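# Remove the cord from a flower bunch without damage

## Task

Get the cord off the bunch of flowers so it no longer wraps them, while keeping every stem in its original shape and leaving the blooms unsquashed.

## Robot and tools

Robot: two arms, left_arm and right_arm, each with a two-finger gripper. Base positions in the scene frame are about (+0.011, +0.267, +0.027) m for left_arm and (+0.022, -0.290, +0.037) m for right_arm, each turned very slightly about z. A two-camera stand sits behind the arms.

Frames: the scene frame has its origin at table-top height halfway between the nominal bases, +z up, +x outward over the table, and left_arm on the +y side (arm names do not match image sides). Fixed cameras and the table use the scene frame. Hand positions, orientations, targets and offsets of an arm use that arm's own base frame, and rotations turn about the Hand target point. A gripper's fingers point along its own +z and separate along its y; end_effector_position is the spot between the pads, roughly 1 cm short of the tips. Reported poses can be a few cm off, more at long reach.

execute_actions(actions, cameras): actions is a list of actions. Each action is a table of up to 15 rows, one row per 1/30 s control step; if fewer than 15 rows are given, the final row repeats. Every row has 14 numbers in [-1, 1]: left_arm dx, dy, dz, rx, ry, rz, opening, then the same seven for right_arm, always both arms. dx..rz are an offset (not a pose) from that arm's Hand target as it was when the action began; all rows of one action measure from that same start, but the next action or call begins from the new Hand target, so sending the same offset again moves further. Scale: 1.0 equals 0.6 m or 180 degrees; rx, ry, rz form one rotation vector. Translations longer than 1.0 in total get shortened. opening is absolute: +1 fully open (0.094 m), -1 shut. To hold an arm where it is commanded, send six zeros and its current opening; a 0 opening is itself a command (half open). cameras lists names, ["all"] or []; an empty actions list returns images by default.

move(target, speed, blend, opening_speed, grip_force, blocking, cameras): target is one 14-number row laid out as above, or a list of up to 15 such rows; every row is an offset from the Hand targets at the move's start, not from the previous row. Paths are straight, end together, take at least 0.5 s, and are cut off after 10 s. speed is path top speed in m/s, 0.002 to 2.9 (default 0.25), one value or one per target; turning is capped at twice that in rad/s. blend (m) rounds corners of a list; 0 means stop at each point. opening_speed sets how fast commanded openings change, per second on the -1..1 scale, at least 0.2; use it to close gently. grip_force is a per-pad limit in newtons, 10 to 50, one number or one per arm; it persists, and lower values close slowly. blocking=false returns after about 0.5 s while the move continues. Moves do not avoid obstacles or the other arm, and the gripper can lag or overshoot, more when fast or near full reach. The result adds a "move:" line: done, off_target, moving, held or fault, plus limits such as paced (pose clipped) or held (steps withheld by a check).

wait(seconds 0 to 10): lets time pass with last commands held. stop(): brakes a running move. zoom_image(camera, region): region [x0, y0, x1, y1] in image pixels from the top-left, at most 504 by 504, on the latest image of cam_high, cam_low, cam_left_wrist or cam_right_wrist (all 672x504; wrist cameras are fisheye). finished_scene(scene): ends the current scene, giving its number; irreversible, and the cord must stay off without help.

Reading results: end_effector_position (m) and end_effector_quat_wxyz per arm in its base frame; Hand target, the last commanded pose after clipping, which next offsets start from; Tool commands; Joint positions (radians, last entry the finger opening in metres); grip_measured on the -1..1 scale, reading up to about 2.5 mm wide when empty; Joint velocities, which may say within noise; joint torques, which include arm weight and wrap at ±28 N m on joints 1 to 3; and, for actions, sampled step positions. A gripper often rests a few cm short of its target from friction and weight; that is not contact. Resending even zeros re-requests the target; if still short, send the missing distance. Each step limits orientation change to 40 degrees from the measured one.

Gripping: below the first-touch reading, each pad squeezes about 1 N more per 0.001 of command, then jumps to the force limit near 20 N. Flowers are soft, so use low grip_force and opening_speed, and stop just past contact. To release, command an opening clearly above grip_measured.

Avoid: dropping or flinging items, anything leaving the table, fast or hard contact, the two grippers or wrist cameras meeting (the clearance check does not guard them), closing on the other arm's fingers, and wrist camera cables rubbing objects (counts as touch). A blocked arm keeps pushing until commanded back past its gripper. Route around an arm's own base, not near it. Joint ranges: waist -2.618 to 3.054, shoulder and elbow 0 to 3.142 (elbow straight at 2.901), wrist pitch and yaw ±1.571, wrist roll ±2.094. Long stretched holds or pushing heat motors: MOTOR HOT appears at 75 °C, a fold-away fault at 90 °C; rest the arms in between.

Each tool is called after "Request:" as name(argument=value, ...) on one line, values as JSON.

## Session

Request:
execute_actions(actions=[])

Scene clock: 0.00 s.
left_arm: end_effector_position=(+0.3895, +0.0288, +0.1120) grip_measured=+1.000 end_effector_quat_wxyz=(+0.606, -0.058, +0.792, +0.039) | right_arm: end_effector_position=(+0.4002, -0.0420, +0.1228) grip_measured=+1.000 end_effector_quat_wxyz=(+0.601, +0.109, +0.785, -0.107)
Joint positions: left_arm=[0.018 1.499 0.317 0.915 -0.114 -0.04 0.094] | right_arm=[0.047 1.519 0.399 0.845 0.349 0.057 0.094]
Joint velocities: within noise
Joint torques (N m): no reading
Heat: left arm: 33 °C; right arm: 31 °C.
Hand target: left_arm +0.3925, +0.0292, +0.1202; +0.615, -0.059, +0.785, +0.039 | right_arm +0.4012, -0.0422, +0.1259; +0.603, +0.110, +0.783, -0.107
Tool commands: left_gripper/opening=+1.0 right_gripper/opening=+1.0

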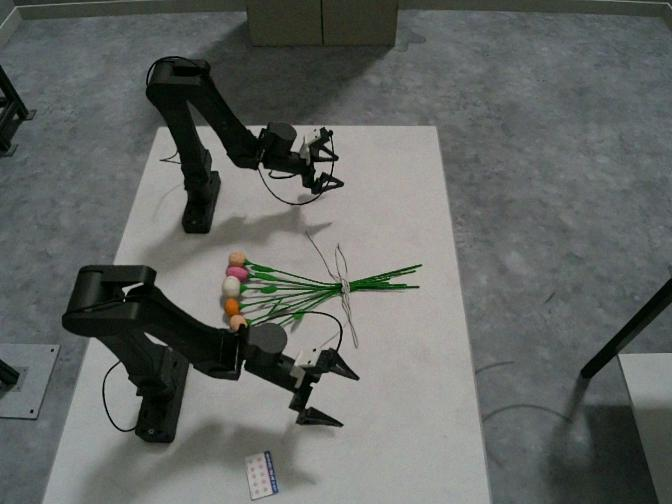

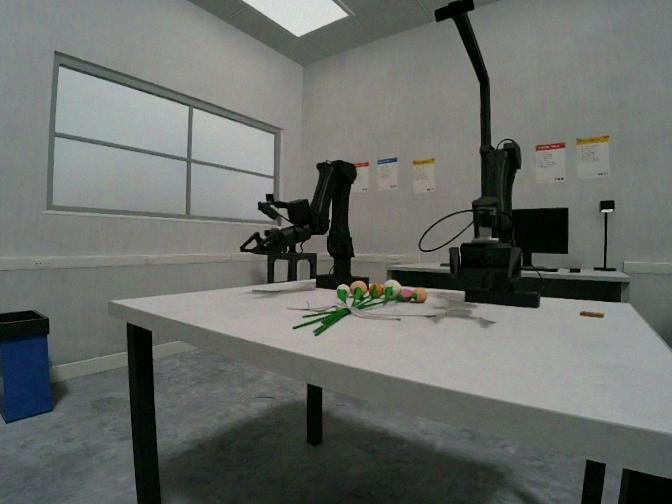

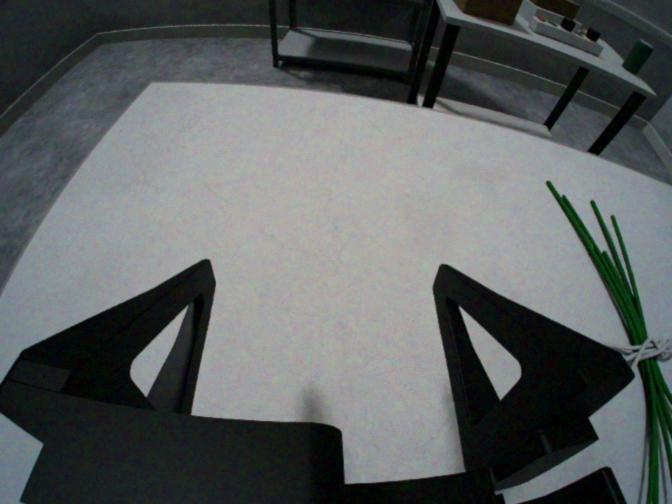

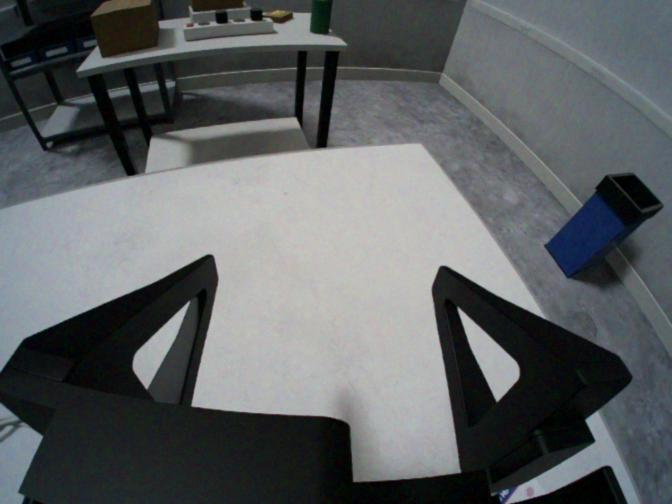

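Request:
zoom_image(camera="cam_high", region=[210, 220, 440, 370])

Request:
zoom_image(camera="cam_low", region=[270, 270, 450, 350])

Request:
zoom_image(camera="cam_left_wrist", region=[520, 160, 672, 420])

Scaled by 2.191 from the camera's 672x504 image, which has a finer 960x720 frame.

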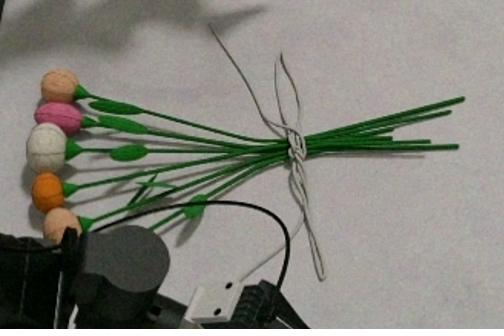

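Scaled by 2.800 from the camera's 672x504 image, which has a finer 960x720 frame.

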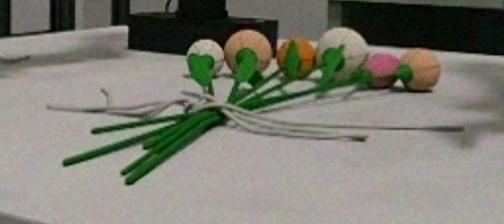

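Scaled by 1.938 from the camera's 672x504 image, which has a finer 960x720 frame.

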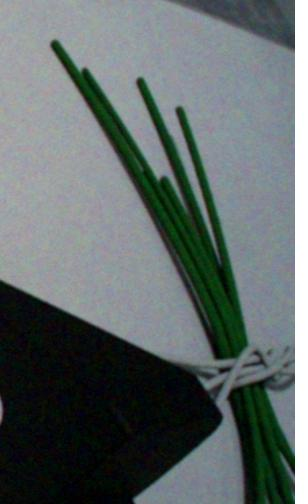

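Request:
move(target=[0,0,0,0,0,0,1,-0.06,0.503,0.09,-0.0142,0.2307,0.2486,1], cameras=["all"])

Scene clock: 24.37 s.
left_arm: end_effector_position=(+0.3895, +0.0288, +0.1120) grip_measured=+1.000 end_effector_quat_wxyz=(+0.606, -0.058, +0.792, +0.039) | right_arm: end_effector_position=(+0.3643, +0.2553, +0.1774) grip_measured=+1.000 end_effector_quat_wxyz=(+0.295, -0.243, +0.921, +0.074)
Joint positions: left_arm=[0.018 1.499 0.317 0.915 -0.114 -0.04 0.094] | right_arm=[0.641 1.678 1.441 -0.719 0.079 0.1 0.094]
Joint torques (N m): left_arm=[-0.01 -5.49 6.23 1.57 -0.05 0.01] | right_arm=[0.23 -6.31 11.07 1.35 -0.02 -0.01]
Heat: left arm: 38 °C; right arm: 32 °C.
Hand target: left_arm +0.3925, +0.0292, +0.1202; +0.615, -0.059, +0.785, +0.039 | right_arm +0.3652, +0.2596, +0.1799; +0.292, -0.247, +0.921, +0.077
Off the commanded pose: left_arm 0.009 m, 1 deg | right_arm 0.005 m, 1 deg.
move: done
camera_calibration:
cam_right_wrist: T_world_to_cam=[[0.545899, -0.835934, 0.056646, 0.00351119], [-0.837798, -0.545373, 0.0257321, 0.451425], [0.00938285, -0.061505, -0.998063, 0.308362], [0, 0, 0, 1]] pos_world=[0.373393, 0.268096, 0.295949]

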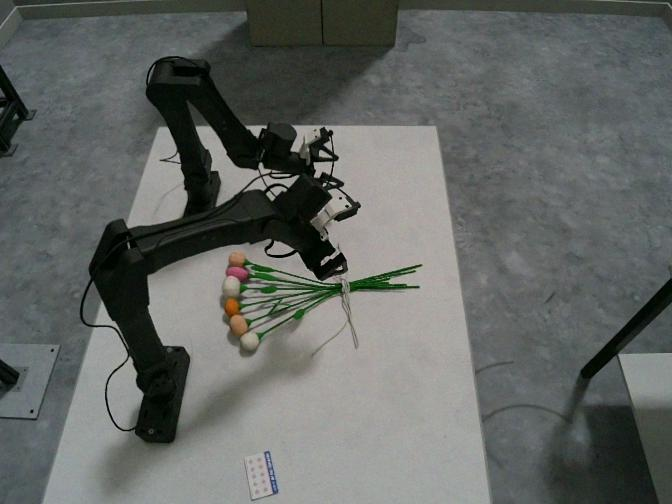

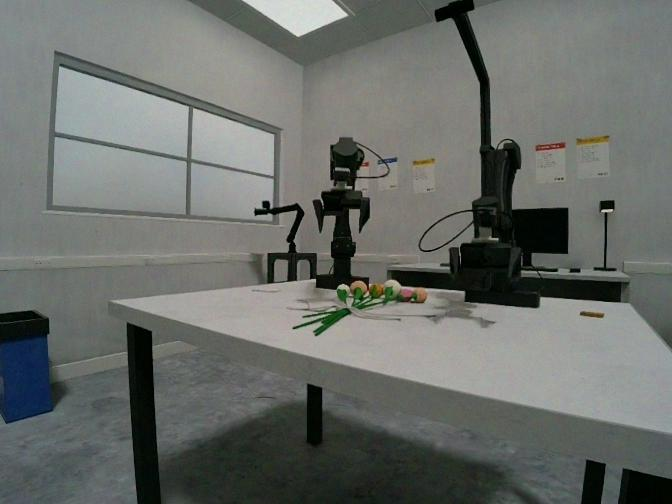

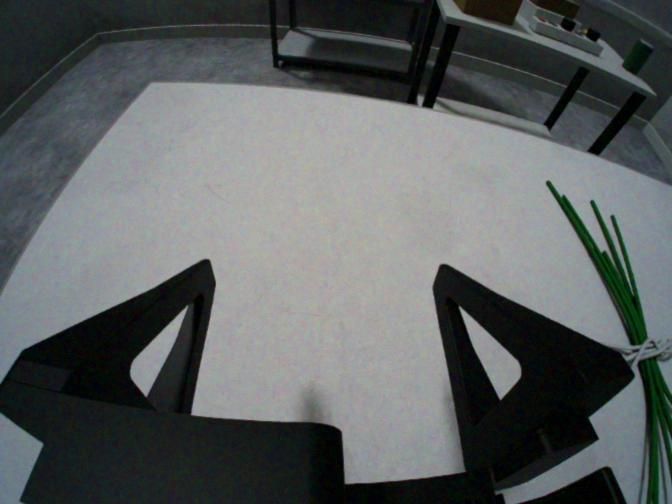

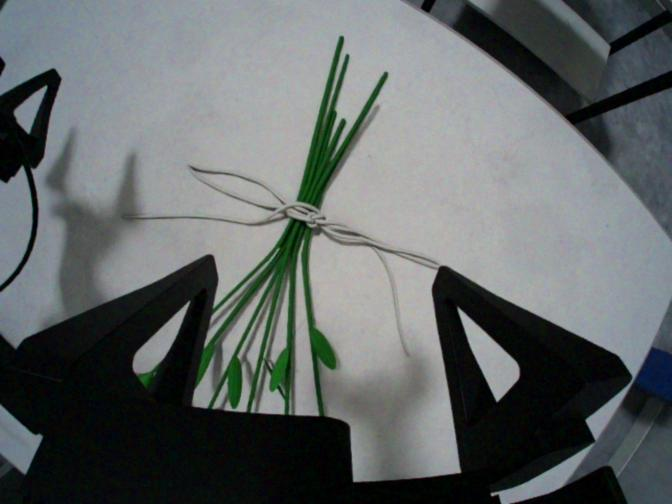

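Request:
zoom_image(camera="cam_right_wrist", region=[240, 160, 370, 280])

Request:
zoom_image(camera="cam_right_wrist", region=[110, 130, 470, 370])

Scaled by 3.877 from the camera's 672x504 image, which has a finer 960x720 frame.

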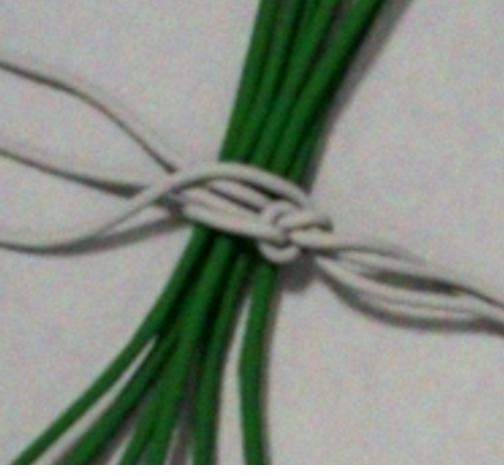

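Scaled by 1.400 from the camera's 672x504 image, which has a finer 960x720 frame.

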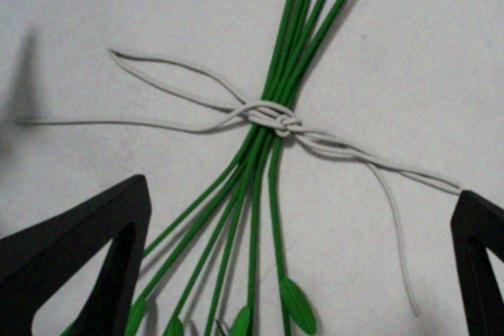

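Request:
move(target=[-0.144,-0.269,-0.062,0.1219,0.2722,-0.3277,0,-0.042,-0.208,-0.175,-0.0352,0.044,0.1046,0], cameras=["all"])

Scene clock: 55.73 s.
left_arm: end_effector_position=(+0.3061, -0.1271, +0.0786) grip_measured=+0.003 end_effector_quat_wxyz=(+0.197, +0.444, +0.870, -0.090) | right_arm: end_effector_position=(+0.3396, +0.1335, +0.0738) grip_measured=+0.002 end_effector_quat_wxyz=(+0.189, -0.401, +0.893, +0.083)
Joint positions: left_arm=[-0.259 1.502 0.964 -0.676 0.255 0.639 0.047] | right_arm=[0.263 1.636 1.084 -0.665 -0.221 -0.541 0.047]
Joint torques (N m): left_arm=[-0.36 -4.78 9.18 0.32 0.36 0.09] | right_arm=[-0.47 -7.13 6.31 1.25 -0.29 -0.09]
Heat: left arm: 40 °C; right arm: 33 °C.
Hand target: left_arm +0.3060, -0.1322, +0.0829; +0.192, +0.451, +0.866, -0.100 | right_arm +0.3400, +0.1349, +0.0751; +0.197, -0.404, +0.889, +0.090
Off the commanded pose: left_arm 0.007 m, 2 deg | right_arm 0.002 m, 1 deg.
move: done
camera_calibration:
cam_left_wrist: T_world_to_cam=[[-0.777824, -0.627872, 0.0276878, 0.150632], [-0.611566, 0.766305, 0.196883, 0.282579], [-0.144835, 0.136207, -0.980036, 0.25488], [0, 0, 0, 1]] pos_world=[0.326896, -0.15668, 0.189986]
cam_right_wrist: T_world_to_cam=[[0.793506, -0.607366, 0.0381542, -0.192106], [-0.59882, -0.768093, 0.226822, 0.300681], [-0.108458, -0.202832, -0.973189, 0.254777], [0, 0, 0, 1]] pos_world=[0.360123, 0.165949, 0.187074]

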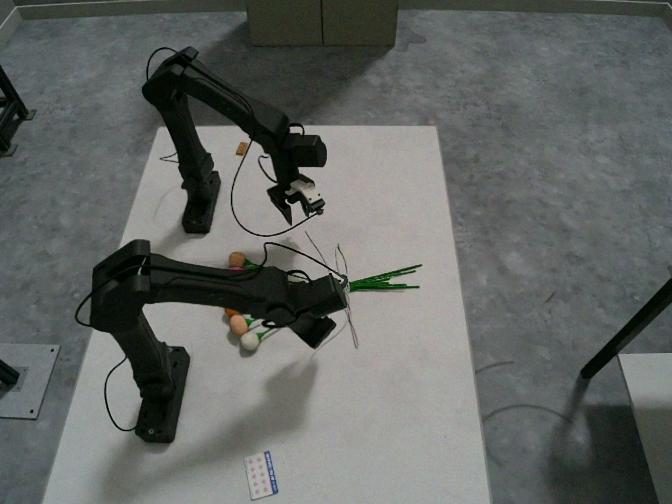

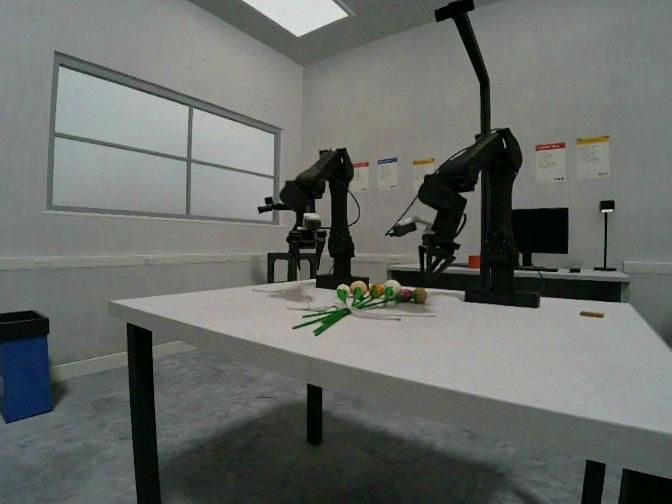

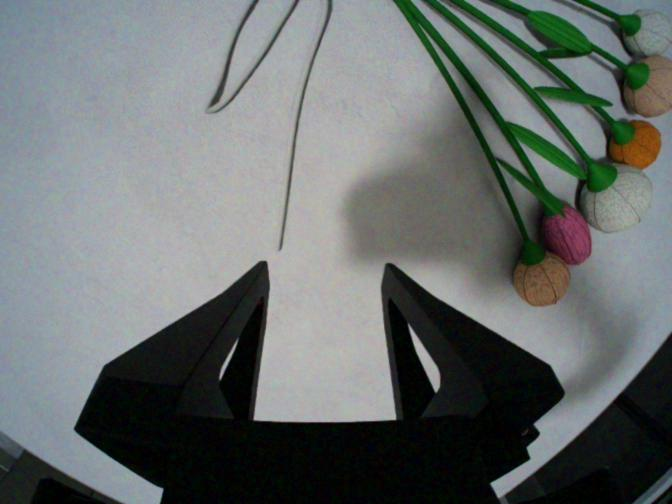

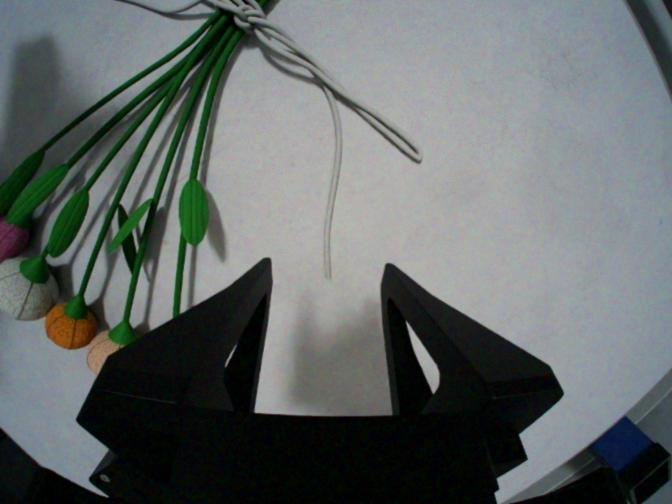

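Request:
move(target=[0.068,-0.02,-0.132,0,0,0,-0.2,0.017,0.012,-0.142,0,0,0,-0.2], cameras=["cam_left_wrist","cam_right_wrist"], speed=0.12)

Scene clock: 65.10 s.
left_arm: end_effector_position=(+0.3478, -0.1381, +0.0052) grip_measured=-0.197 end_effector_quat_wxyz=(+0.192, +0.444, +0.871, -0.090) | right_arm: end_effector_position=(+0.3527, +0.1370, -0.0054) grip_measured=-0.198 end_effector_quat_wxyz=(+0.198, -0.401, +0.890, +0.082)
Joint positions: left_arm=[-0.259 1.796 0.964 -0.392 0.255 0.639 0.038] | right_arm=[0.263 1.816 0.935 -0.315 -0.221 -0.542 0.038]
Joint torques (N m): left_arm=[-0.51 -7.09 6.37 0.61 0.35 0.1] | right_arm=[0.59 -6.35 5.72 1.3 -0.22 0.05]
Heat: left arm: 38 °C; right arm: 33 °C.
Hand target: left_arm +0.3469, -0.1442, +0.0038; +0.192, +0.451, +0.866, -0.100 | right_arm +0.3502, +0.1420, -0.0103; +0.197, -0.404, +0.889, +0.090
Off the commanded pose: left_arm 0.006 m, 1 deg | right_arm 0.007 m, 1 deg.
move: done
camera_calibration:
cam_left_wrist: T_world_to_cam=[[-0.777773, -0.627683, 0.0329125, 0.178115], [-0.609571, 0.766028, 0.204019, 0.330161], [-0.153271, 0.138618, -0.978414, 0.193819], [0, 0, 0, 1]] pos_world=[0.369496, -0.167979, 0.116414]
cam_right_wrist: T_world_to_cam=[[0.792856, -0.60732, 0.0504115, -0.197074], [-0.602792, -0.769402, 0.211335, 0.330762], [-0.0895612, -0.197946, -0.976113, 0.172442], [0, 0, 0, 1]] pos_world=[0.371076, 0.168936, 0.108357]
Images, in order (width x height): cam_left_wrist 672x504, cam_right_wrist 672x504.

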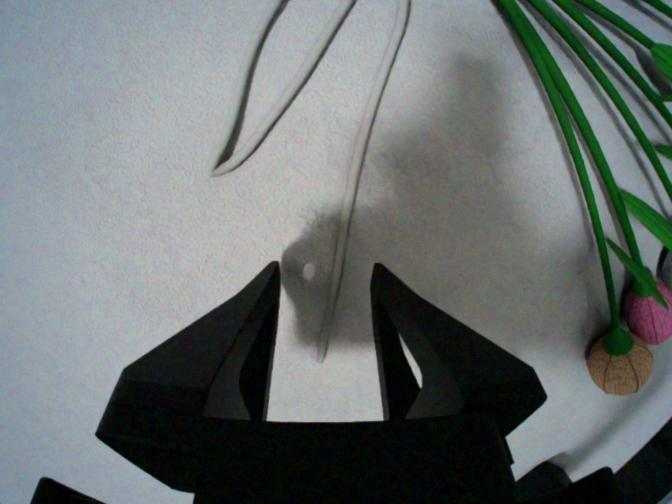

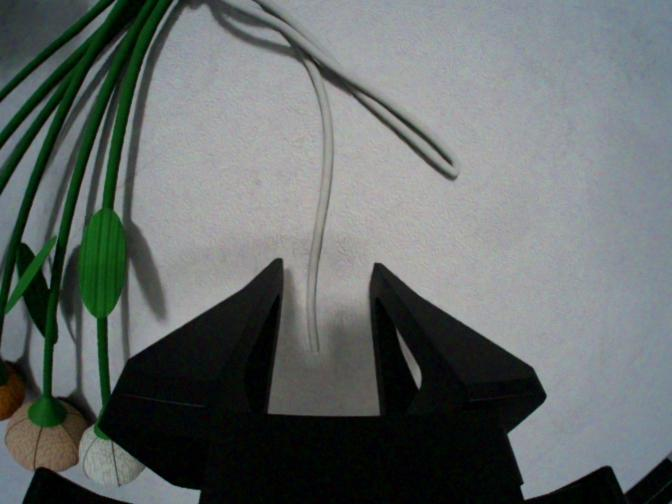

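Request:
move(target=[0,0.005,-0.032,0,0,0,-0.4,-0.006,0.006,-0.032,0,0,0,-0.4], cameras=["cam_left_wrist","cam_right_wrist"], speed=0.06)

Scene clock: 68.53 s.
left_arm: end_effector_position=(+0.3588, -0.1430, +0.0016) grip_measured=-0.397 end_effector_quat_wxyz=(+0.217, +0.449, +0.862, -0.090) | right_arm: end_effector_position=(+0.3558, +0.1435, -0.0167) grip_measured=-0.398 end_effector_quat_wxyz=(+0.213, -0.404, +0.886, +0.082)
Joint positions: left_arm=[-0.259 1.818 0.952 -0.308 0.266 0.647 0.028] | right_arm=[0.277 1.846 0.902 -0.219 -0.222 -0.532 0.028]
Joint torques (N m): left_arm=[0.12 -5.63 4.41 0.59 0.28 0.1] | right_arm=[0.58 -5.6 4.85 1.25 -0.18 0.11]
Heat: left arm: 38 °C; right arm: 32 °C.
Hand target: left_arm +0.3468, -0.1411, -0.0155; +0.192, +0.451, +0.866, -0.100 | right_arm +0.3467, +0.1456, -0.0293; +0.197, -0.404, +0.889, +0.090
Off the commanded pose: left_arm 0.021 m, 3 deg | right_arm 0.016 m, 2 deg.
move: off_target (left_arm, right_arm)
camera_calibration:
cam_left_wrist: T_world_to_cam=[[-0.785494, -0.61881, 0.00854443, 0.187847], [-0.609859, 0.776332, 0.159313, 0.342991], [-0.105218, 0.119929, -0.987191, 0.172722], [0, 0, 0, 1]] pos_world=[0.374902, -0.170747, 0.114262]
cam_right_wrist: T_world_to_cam=[[0.79458, -0.603522, 0.0663554, -0.19598], [-0.604208, -0.775219, 0.184307, 0.340903], [-0.0597932, -0.186539, -0.980626, 0.150671], [0, 0, 0, 1]] pos_world=[0.370707, 0.174102, 0.0979255]
Images, in order (width x height): cam_left_wrist 672x504, cam_right_wrist 672x504.

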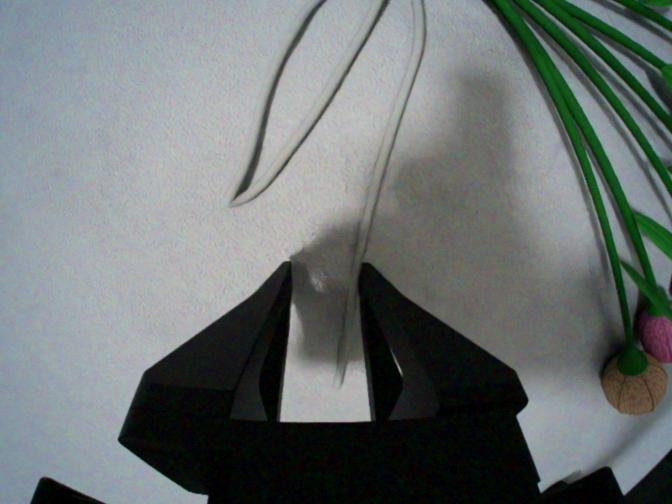

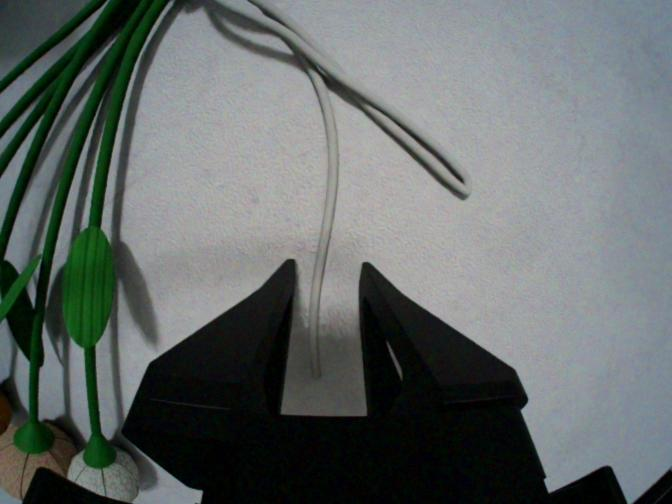

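Request:
move(target=[0.005,-0.014,0.036,0,0,0,-0.4,0.008,0,0.018,0,0,0,-0.4], cameras=["cam_left_wrist","cam_right_wrist"], speed=0.06)

Scene clock: 73.17 s.
left_arm: end_effector_position=(+0.3505, -0.1474, +0.0015) grip_measured=-0.397 end_effector_quat_wxyz=(+0.198, +0.453, +0.864, -0.096) | right_arm: end_effector_position=(+0.3554, +0.1433, -0.0167) grip_measured=-0.398 end_effector_quat_wxyz=(+0.212, -0.404, +0.886, +0.082)
Joint positions: left_arm=[-0.276 1.818 0.968 -0.36 0.266 0.642 0.028] | right_arm=[0.277 1.847 0.904 -0.224 -0.222 -0.532 0.028]
Joint torques (N m): left_arm=[-0.36 -8.55 7.75 0.21 0.19 -0.1] | right_arm=[0.29 -6.58 7.98 0.79 -0.18 0.06]
Heat: left arm: 38 °C; right arm: 32 °C.
Hand target: left_arm +0.3499, -0.1496, +0.0062; +0.192, +0.451, +0.866, -0.100 | right_arm +0.3514, +0.1455, -0.0187; +0.197, -0.404, +0.889, +0.090
Off the commanded pose: left_arm 0.005 m, 1 deg | right_arm 0.005 m, 2 deg.
move: done
camera_calibration:
cam_left_wrist: T_world_to_cam=[[-0.79214, -0.609457, 0.0328126, 0.182244], [-0.593997, 0.782172, 0.188081, 0.336635], [-0.140293, 0.129496, -0.981605, 0.185893], [0, 0, 0, 1]] pos_world=[0.370402, -0.176309, 0.113179]
cam_right_wrist: T_world_to_cam=[[0.794828, -0.603445, 0.0640434, -0.195858], [-0.603514, -0.77504, 0.187306, 0.340346], [-0.063393, -0.187528, -0.980212, 0.152044], [0, 0, 0, 1]] pos_world=[0.370716, 0.174104, 0.0978293]
Images, in order (width x height): cam_left_wrist 672x504, cam_right_wrist 672x504.

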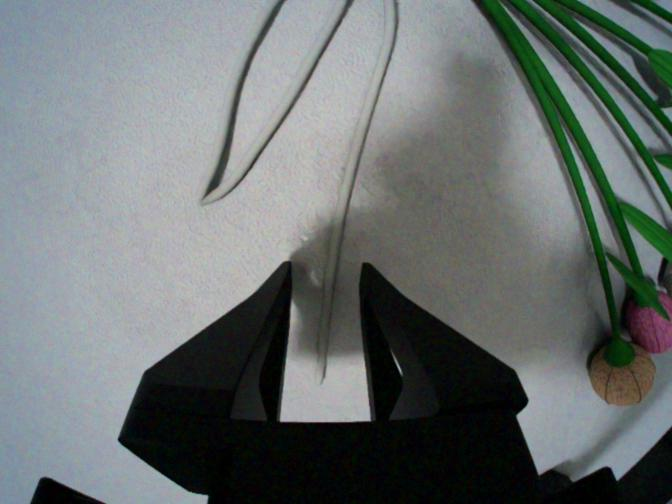

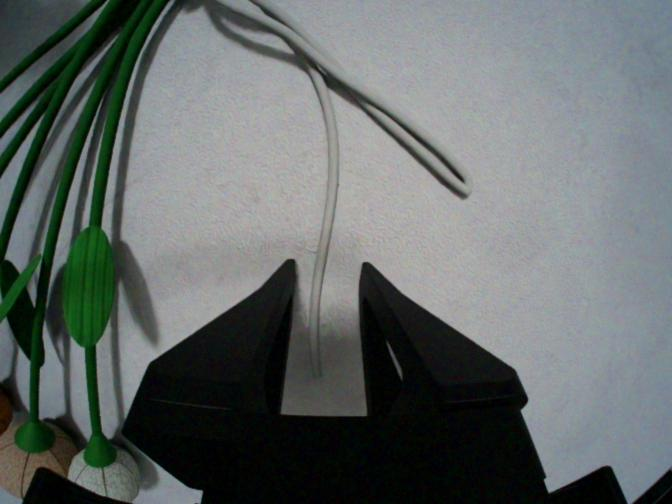

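Request:
move(target=[0,0,0,0,0,0,-1,0,0,0,0,0,0,-1], cameras=["cam_left_wrist","cam_right_wrist"], opening_speed=0.8)

Scene clock: 75.60 s.
left_arm: end_effector_position=(+0.3488, -0.1469, +0.0009) grip_measured=-0.974 end_effector_quat_wxyz=(+0.195, +0.452, +0.865, -0.097) | right_arm: end_effector_position=(+0.3550, +0.1433, -0.0169) grip_measured=-0.952 end_effector_quat_wxyz=(+0.211, -0.404, +0.886, +0.082)
Joint positions: left_arm=[-0.276 1.818 0.968 -0.368 0.266 0.641 0.001] | right_arm=[0.277 1.847 0.904 -0.226 -0.222 -0.532 0.002]
Joint torques (N m): left_arm=[-0.36 -8.59 7.75 0.31 0.18 -0.11] | right_arm=[0.29 -6.58 7.99 0.8 -0.19 0.07]
Heat: left arm: 37 °C; right arm: 32 °C.
Hand target: left_arm +0.3498, -0.1496, +0.0061; +0.192, +0.451, +0.866, -0.100 | right_arm +0.3514, +0.1455, -0.0187; +0.197, -0.404, +0.889, +0.090
Off the commanded pose: left_arm 0.006 m, 1 deg | right_arm 0.005 m, 2 deg.
move: done
camera_calibration:
cam_left_wrist: T_world_to_cam=[[-0.791245, -0.610328, 0.0378324, 0.180847], [-0.593319, 0.781224, 0.194065, 0.335043], [-0.147999, 0.131106, -0.980259, 0.187976], [0, 0, 0, 1]] pos_world=[0.369702, -0.176012, 0.112403]
cam_right_wrist: T_world_to_cam=[[0.795025, -0.603311, 0.0628579, -0.19567], [-0.603095, -0.77512, 0.188324, 0.340024], [-0.0648955, -0.187632, -0.980093, 0.1524], [0, 0, 0, 1]] pos_world=[0.37052, 0.174104, 0.0976307]
Images, in order (width x height): cam_left_wrist 672x504, cam_right_wrist 672x504.

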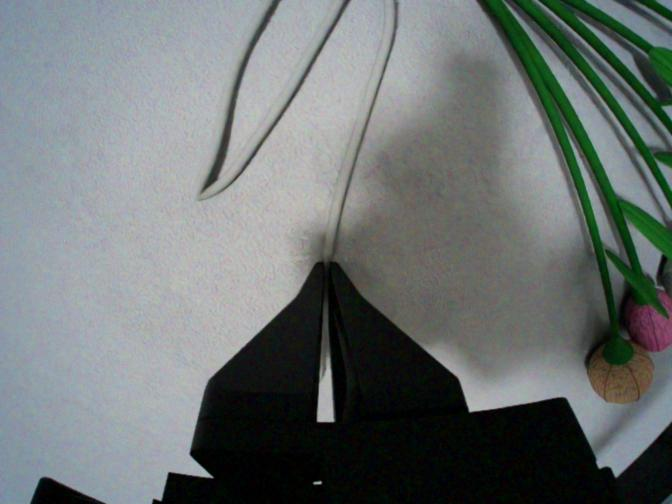

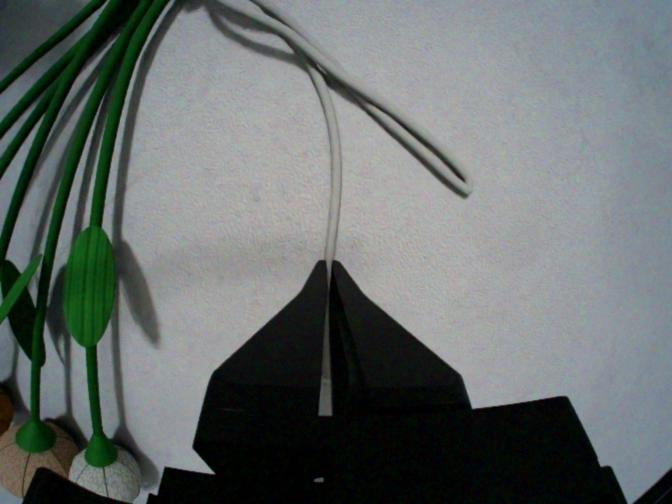

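Request:
move(target=[[0,0,0.03,0,0,0,-1,0,0,0.03,0,0,0,-1],[-0.04,0.1,0.03,0,0,0,-1,-0.02,-0.1,0.03,0,0,0,-1]], cameras=["all"], speed=0.05)

Request:
zoom_image(camera="cam_high", region=[210, 200, 440, 370])

Scene clock: 81.77 s.
left_arm: end_effector_position=(+0.3337, -0.0881, +0.0162) grip_measured=-0.979 end_effector_quat_wxyz=(+0.191, +0.448, +0.869, -0.090) | right_arm: end_effector_position=(+0.3457, +0.0854, -0.0057) grip_measured=-0.954 end_effector_quat_wxyz=(+0.197, -0.402, +0.891, +0.082)
Joint positions: left_arm=[-0.104 1.703 0.908 -0.475 0.304 0.801 0.001] | right_arm=[0.1 1.77 0.88 -0.348 -0.278 -0.701 0.002]
Joint torques (N m): left_arm=[0.31 -10.67 5.3 0.19 0.41 0.12] | right_arm=[-0.46 -8.96 5.34 0.78 -0.3 -0.08]
Heat: left arm: 37 °C; right arm: 33 °C.
Hand target: left_arm +0.3259, -0.0895, +0.0241; +0.192, +0.451, +0.866, -0.100 | right_arm +0.3394, +0.0856, -0.0006; +0.197, -0.404, +0.889, +0.090
Off the commanded pose: left_arm 0.011 m, 1 deg | right_arm 0.008 m, 1 deg.
move: off_target (left_arm)
camera_calibration:
cam_left_wrist: T_world_to_cam=[[-0.782942, -0.621317, 0.0311109, 0.200482], [-0.60303, 0.770284, 0.207407, 0.27913], [-0.152829, 0.143626, -0.97776, 0.1957], [0, 0, 0, 1]] pos_world=[0.355198, -0.118554, 0.127217]
cam_right_wrist: T_world_to_cam=[[0.793564, -0.606509, 0.0490307, -0.223208], [-0.601573, -0.769882, 0.213055, 0.286476], [-0.0914721, -0.198568, -0.975809, 0.161968], [0, 0, 0, 1]] pos_world=[0.364281, 0.117337, 0.107959]

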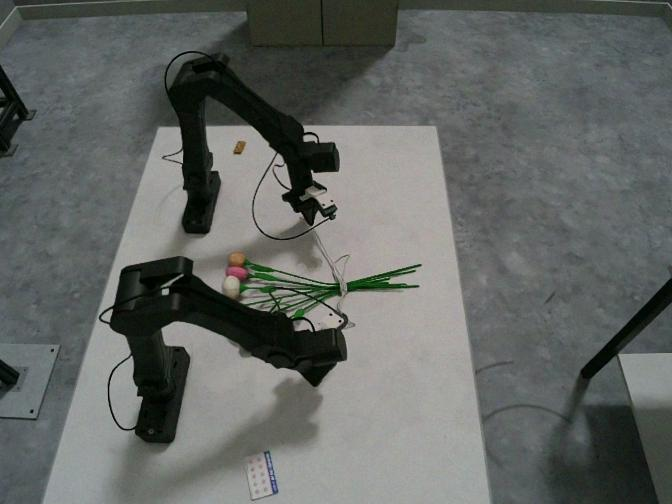

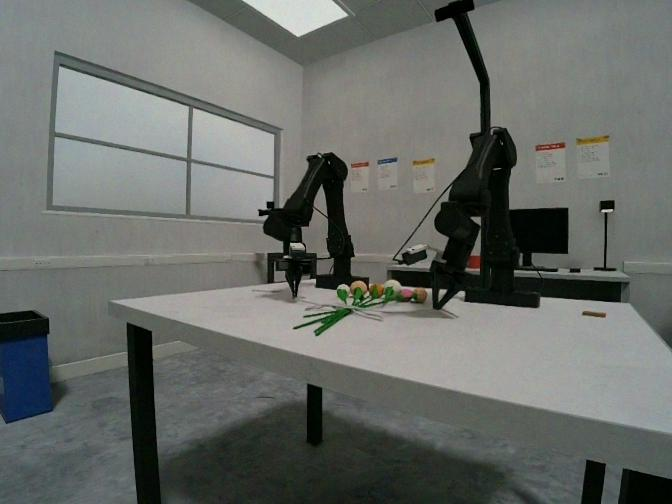

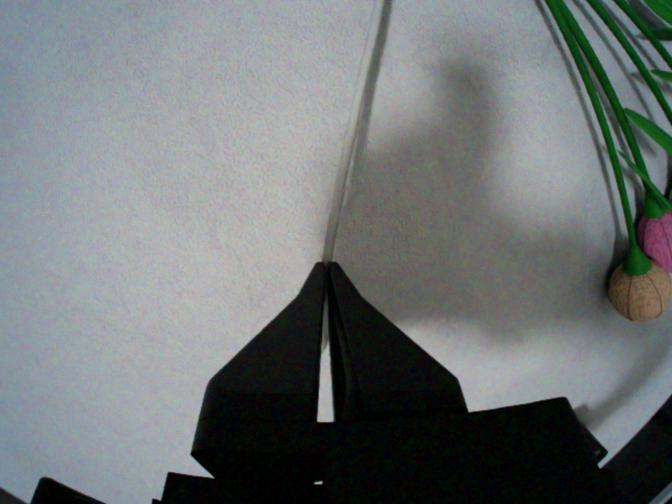

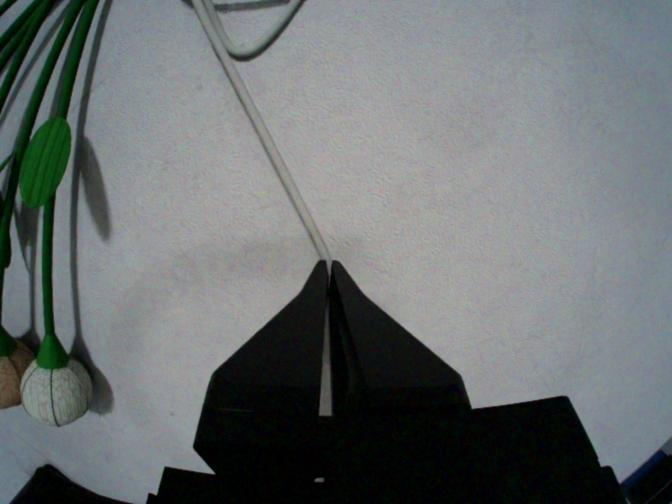

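Scaled by 2.191 from the camera's 672x504 image, which has a finer 960x720 frame.

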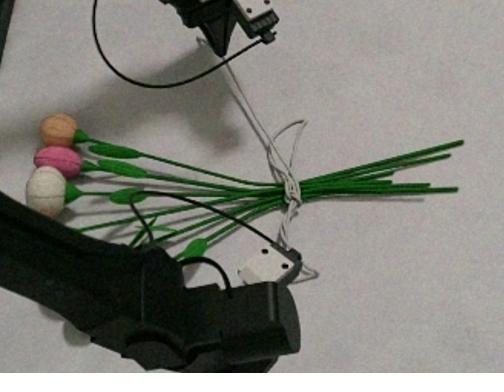

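Request:
move(target=[-0.03,0.1,0.01,0,0,0,-1,0,-0.1,0.01,0,0,0,-1], cameras=["all"], speed=0.05)

Request:
zoom_image(camera="cam_high", region=[210, 200, 440, 370])

Scene clock: 86.83 s.
left_arm: end_effector_position=(+0.3158, -0.0258, +0.0228) grip_measured=-0.979 end_effector_quat_wxyz=(+0.189, +0.449, +0.869, -0.088) | right_arm: end_effector_position=(+0.3333, +0.0246, -0.0075) grip_measured=-0.954 end_effector_quat_wxyz=(+0.182, -0.401, +0.894, +0.087)
Joint positions: left_arm=[0.115 1.641 0.878 -0.58 0.357 1.027 0.001] | right_arm=[-0.107 1.763 0.88 -0.45 -0.334 -0.91 0.002]
Joint torques (N m): left_arm=[0.24 -9.76 5.31 0.05 0.5 0.08] | right_arm=[-0.43 -8.42 8.38 0.6 -0.35 -0.1]
Heat: left arm: 36 °C; right arm: 33 °C.
Hand target: left_arm +0.3078, -0.0295, +0.0301; +0.192, +0.451, +0.866, -0.100 | right_arm +0.3393, +0.0256, +0.0053; +0.197, -0.404, +0.889, +0.090
Off the commanded pose: left_arm 0.011 m, 1 deg | right_arm 0.014 m, 2 deg.
move: off_target (left_arm, right_arm)
camera_calibration:
cam_left_wrist: T_world_to_cam=[[-0.783315, -0.620944, 0.0290846, 0.225101], [-0.602264, 0.769674, 0.211848, 0.218653], [-0.153931, 0.148427, -0.97687, 0.190906], [0, 0, 0, 1]] pos_world=[0.337399, -0.0568517, 0.133622]
cam_right_wrist: T_world_to_cam=[[0.794653, -0.606549, 0.0249913, -0.250624], [-0.594541, -0.769283, 0.233932, 0.230411], [-0.122666, -0.200753, -0.971932, 0.157441], [0, 0, 0, 1]] pos_world=[0.35546, 0.0568426, 0.105385]

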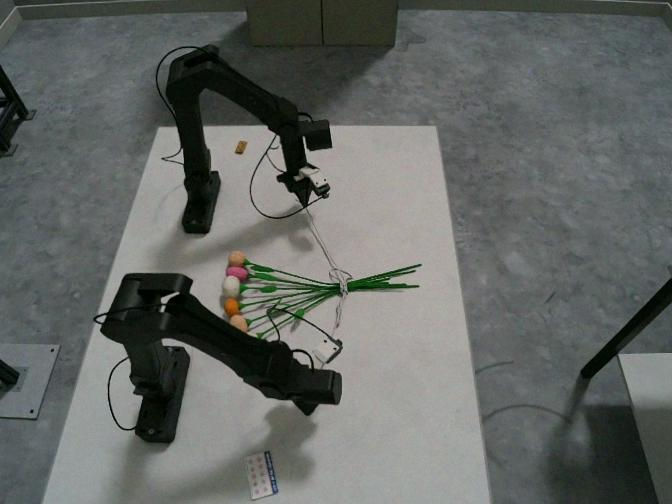

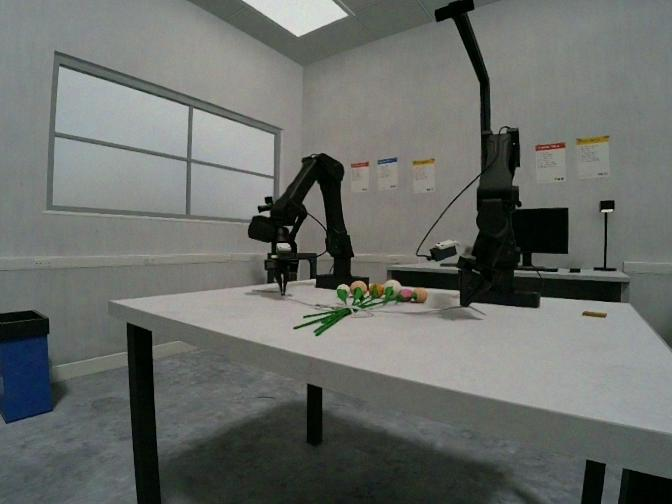

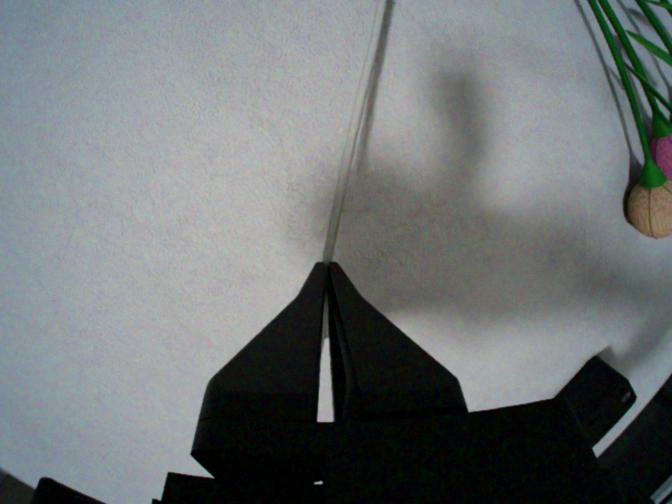

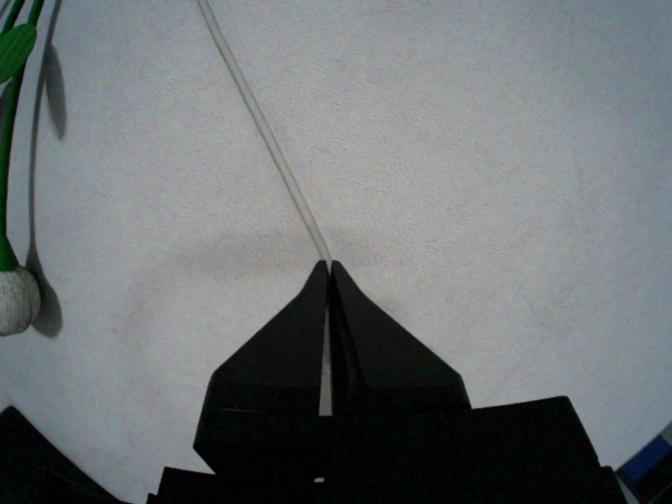

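Scaled by 2.191 from the camera's 672x504 image, which has a finer 960x720 frame.

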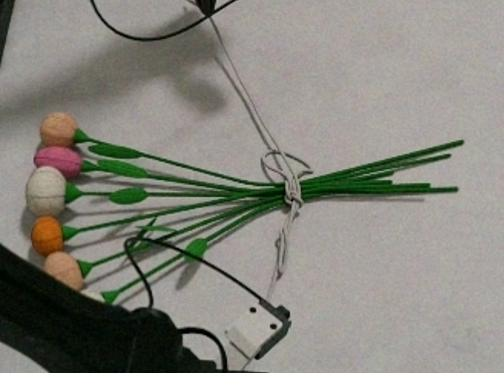

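Request:
move(target=[-0.01,0.09,0.01,0,0,0,-1,0,-0.09,0.02,0,0,0,-1], cameras=["cam_high","cam_left_wrist","cam_right_wrist"], speed=0.05)

Request:
zoom_image(camera="cam_high", region=[210, 200, 440, 370])

Scene clock: 91.10 s.
left_arm: end_effector_position=(+0.3008, +0.0271, +0.0281) grip_measured=-0.979 end_effector_quat_wxyz=(+0.186, +0.449, +0.869, -0.089) | right_arm: end_effector_position=(+0.3363, -0.0295, +0.0117) grip_measured=-0.954 end_effector_quat_wxyz=(+0.191, -0.402, +0.892, +0.081)
Joint positions: left_arm=[0.316 1.641 0.908 -0.695 0.391 1.242 0.001] | right_arm=[-0.286 1.763 0.971 -0.585 -0.373 -1.097 0.002]
Joint torques (N m): left_arm=[0.29 -6.93 7.91 -0.11 0.53 0.07] | right_arm=[-0.43 -6.69 8.68 0.53 -0.39 -0.08]
Heat: left arm: 36 °C; right arm: 33 °C.
Hand target: left_arm +0.3020, +0.0245, +0.0362; +0.192, +0.451, +0.866, -0.100 | right_arm +0.3394, -0.0284, +0.0174; +0.197, -0.404, +0.889, +0.090
Off the commanded pose: left_arm 0.009 m, 2 deg | right_arm 0.007 m, 1 deg.
move: done
camera_calibration:
cam_left_wrist: T_world_to_cam=[[-0.784235, -0.619588, 0.0329636, 0.246243], [-0.599544, 0.770402, 0.216862, 0.166819], [-0.15976, 0.150307, -0.975646, 0.187604], [0, 0, 0, 1]] pos_world=[0.323099, -0.00414622, 0.138742]
cam_right_wrist: T_world_to_cam=[[0.794358, -0.605873, 0.0437449, -0.286371], [-0.598727, -0.768758, 0.224805, 0.187641], [-0.102574, -0.204767, -0.973421, 0.158745], [0, 0, 0, 1]] pos_world=[0.35611, 0.00325206, 0.124871]
Images, in order (width x height): cam_high 672x504, cam_left_wrist 672x504, cam_right_wrist 672x504.

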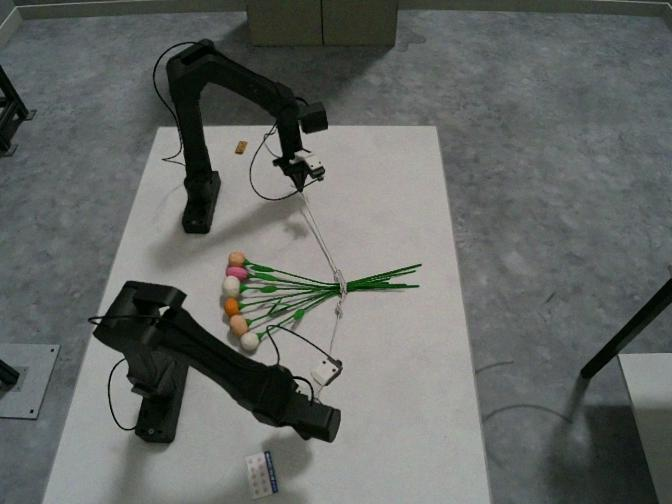

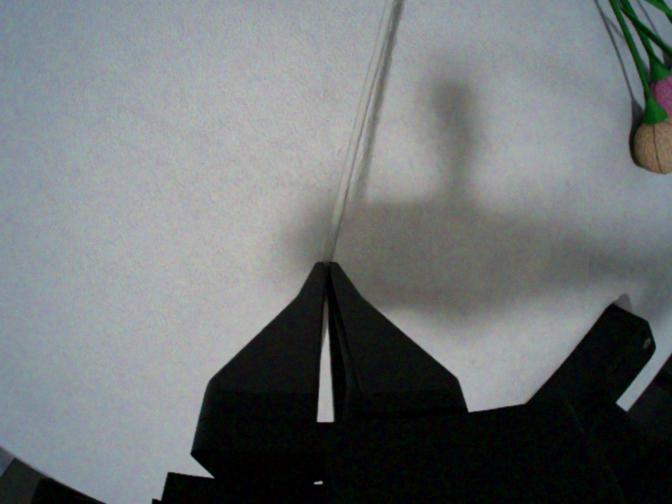

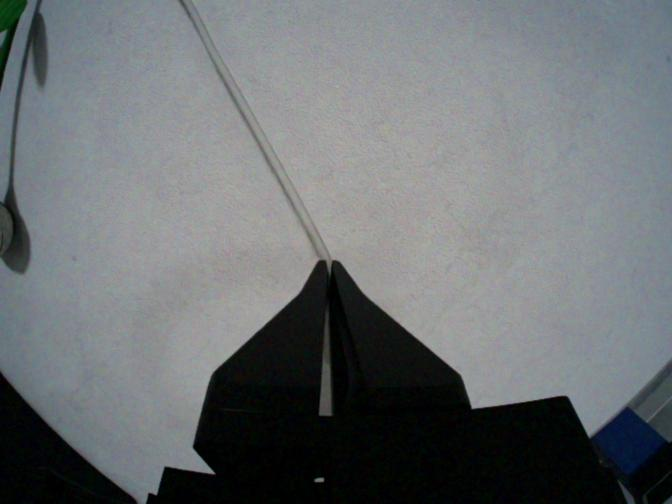

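Scaled by 2.191 from the camera's 672x504 image, which has a finer 960x720 frame.

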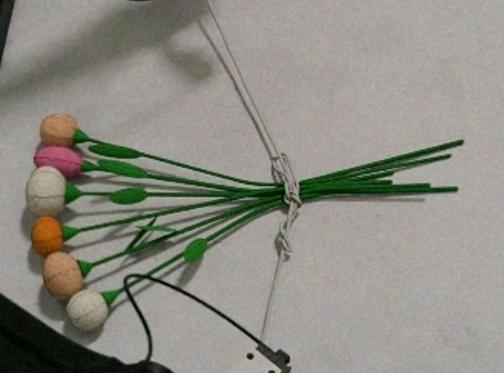

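Request:
move(target=[-0.01,0.07,0.01,0,0,0,-1,0,-0.07,0.01,0,0,0,-1], cameras=["cam_high","cam_left_wrist","cam_right_wrist"], speed=0.05)

Request:
zoom_image(camera="cam_high", region=[210, 200, 440, 370])

Scene clock: 95.00 s.
left_arm: end_effector_position=(+0.2958, +0.0700, +0.0388) grip_measured=-0.979 end_effector_quat_wxyz=(+0.189, +0.451, +0.868, -0.082) | right_arm: end_effector_position=(+0.3374, -0.0721, +0.0219) grip_measured=-0.954 end_effector_quat_wxyz=(+0.194, -0.403, +0.891, +0.077)
Joint positions: left_arm=[0.465 1.667 0.986 -0.794 0.405 1.403 0.001] | right_arm=[-0.414 1.799 1.064 -0.682 -0.392 -1.233 0.002]
Joint torques (N m): left_arm=[0.32 -5.48 8.06 -0.2 0.55 0.13] | right_arm=[-0.38 -5.98 8.85 0.45 -0.42 -0.1]
Heat: left arm: 36 °C; right arm: 33 °C.
Hand target: left_arm +0.2959, +0.0666, +0.0421; +0.192, +0.451, +0.866, -0.100 | right_arm +0.3393, -0.0704, +0.0233; +0.197, -0.404, +0.889, +0.090
Off the commanded pose: left_arm 0.005 m, 2 deg | right_arm 0.003 m, 2 deg.
move: done
camera_calibration:
cam_left_wrist: T_world_to_cam=[[-0.784862, -0.619457, 0.016271, 0.269458], [-0.602074, 0.768525, 0.216508, 0.129369], [-0.146622, 0.160133, -0.976145, 0.186342], [0, 0, 0, 1]] pos_world=[0.316699, 0.037655, 0.149503]
cam_right_wrist: T_world_to_cam=[[0.793845, -0.605561, 0.055731, -0.313682], [-0.601002, -0.767271, 0.223812, 0.154175], [-0.0927712, -0.211167, -0.973038, 0.156407], [0, 0, 0, 1]] pos_world=[0.356185, -0.0386317, 0.135165]
Images, in order (width x height): cam_high 672x504, cam_left_wrist 672x504, cam_right_wrist 672x504.

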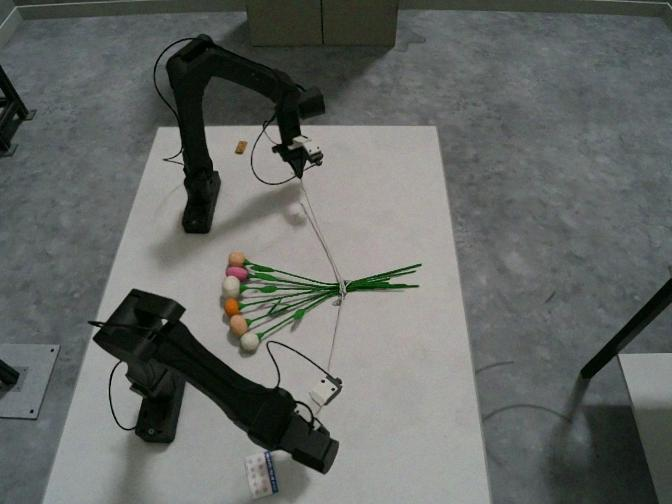

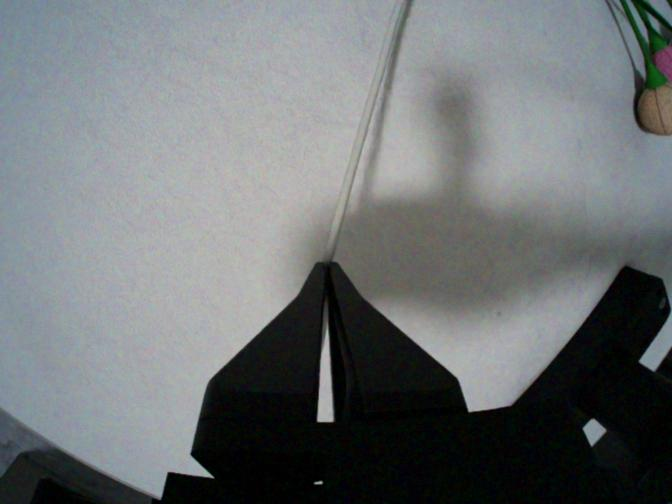

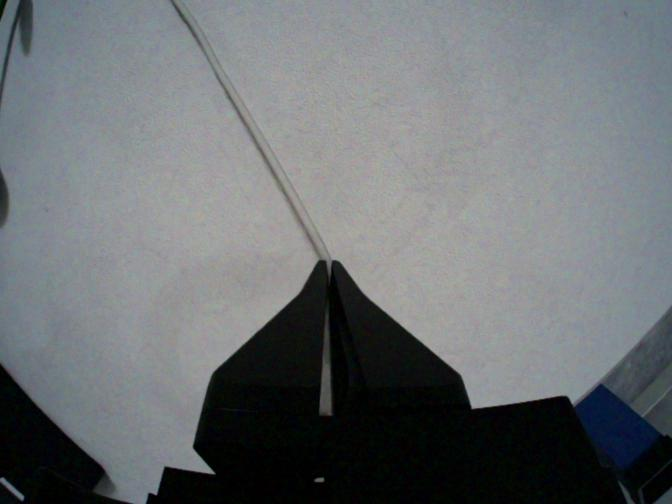

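Scaled by 2.191 from the camera's 672x504 image, which has a finer 960x720 frame.

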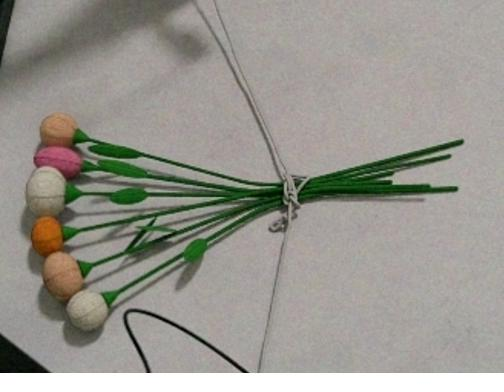

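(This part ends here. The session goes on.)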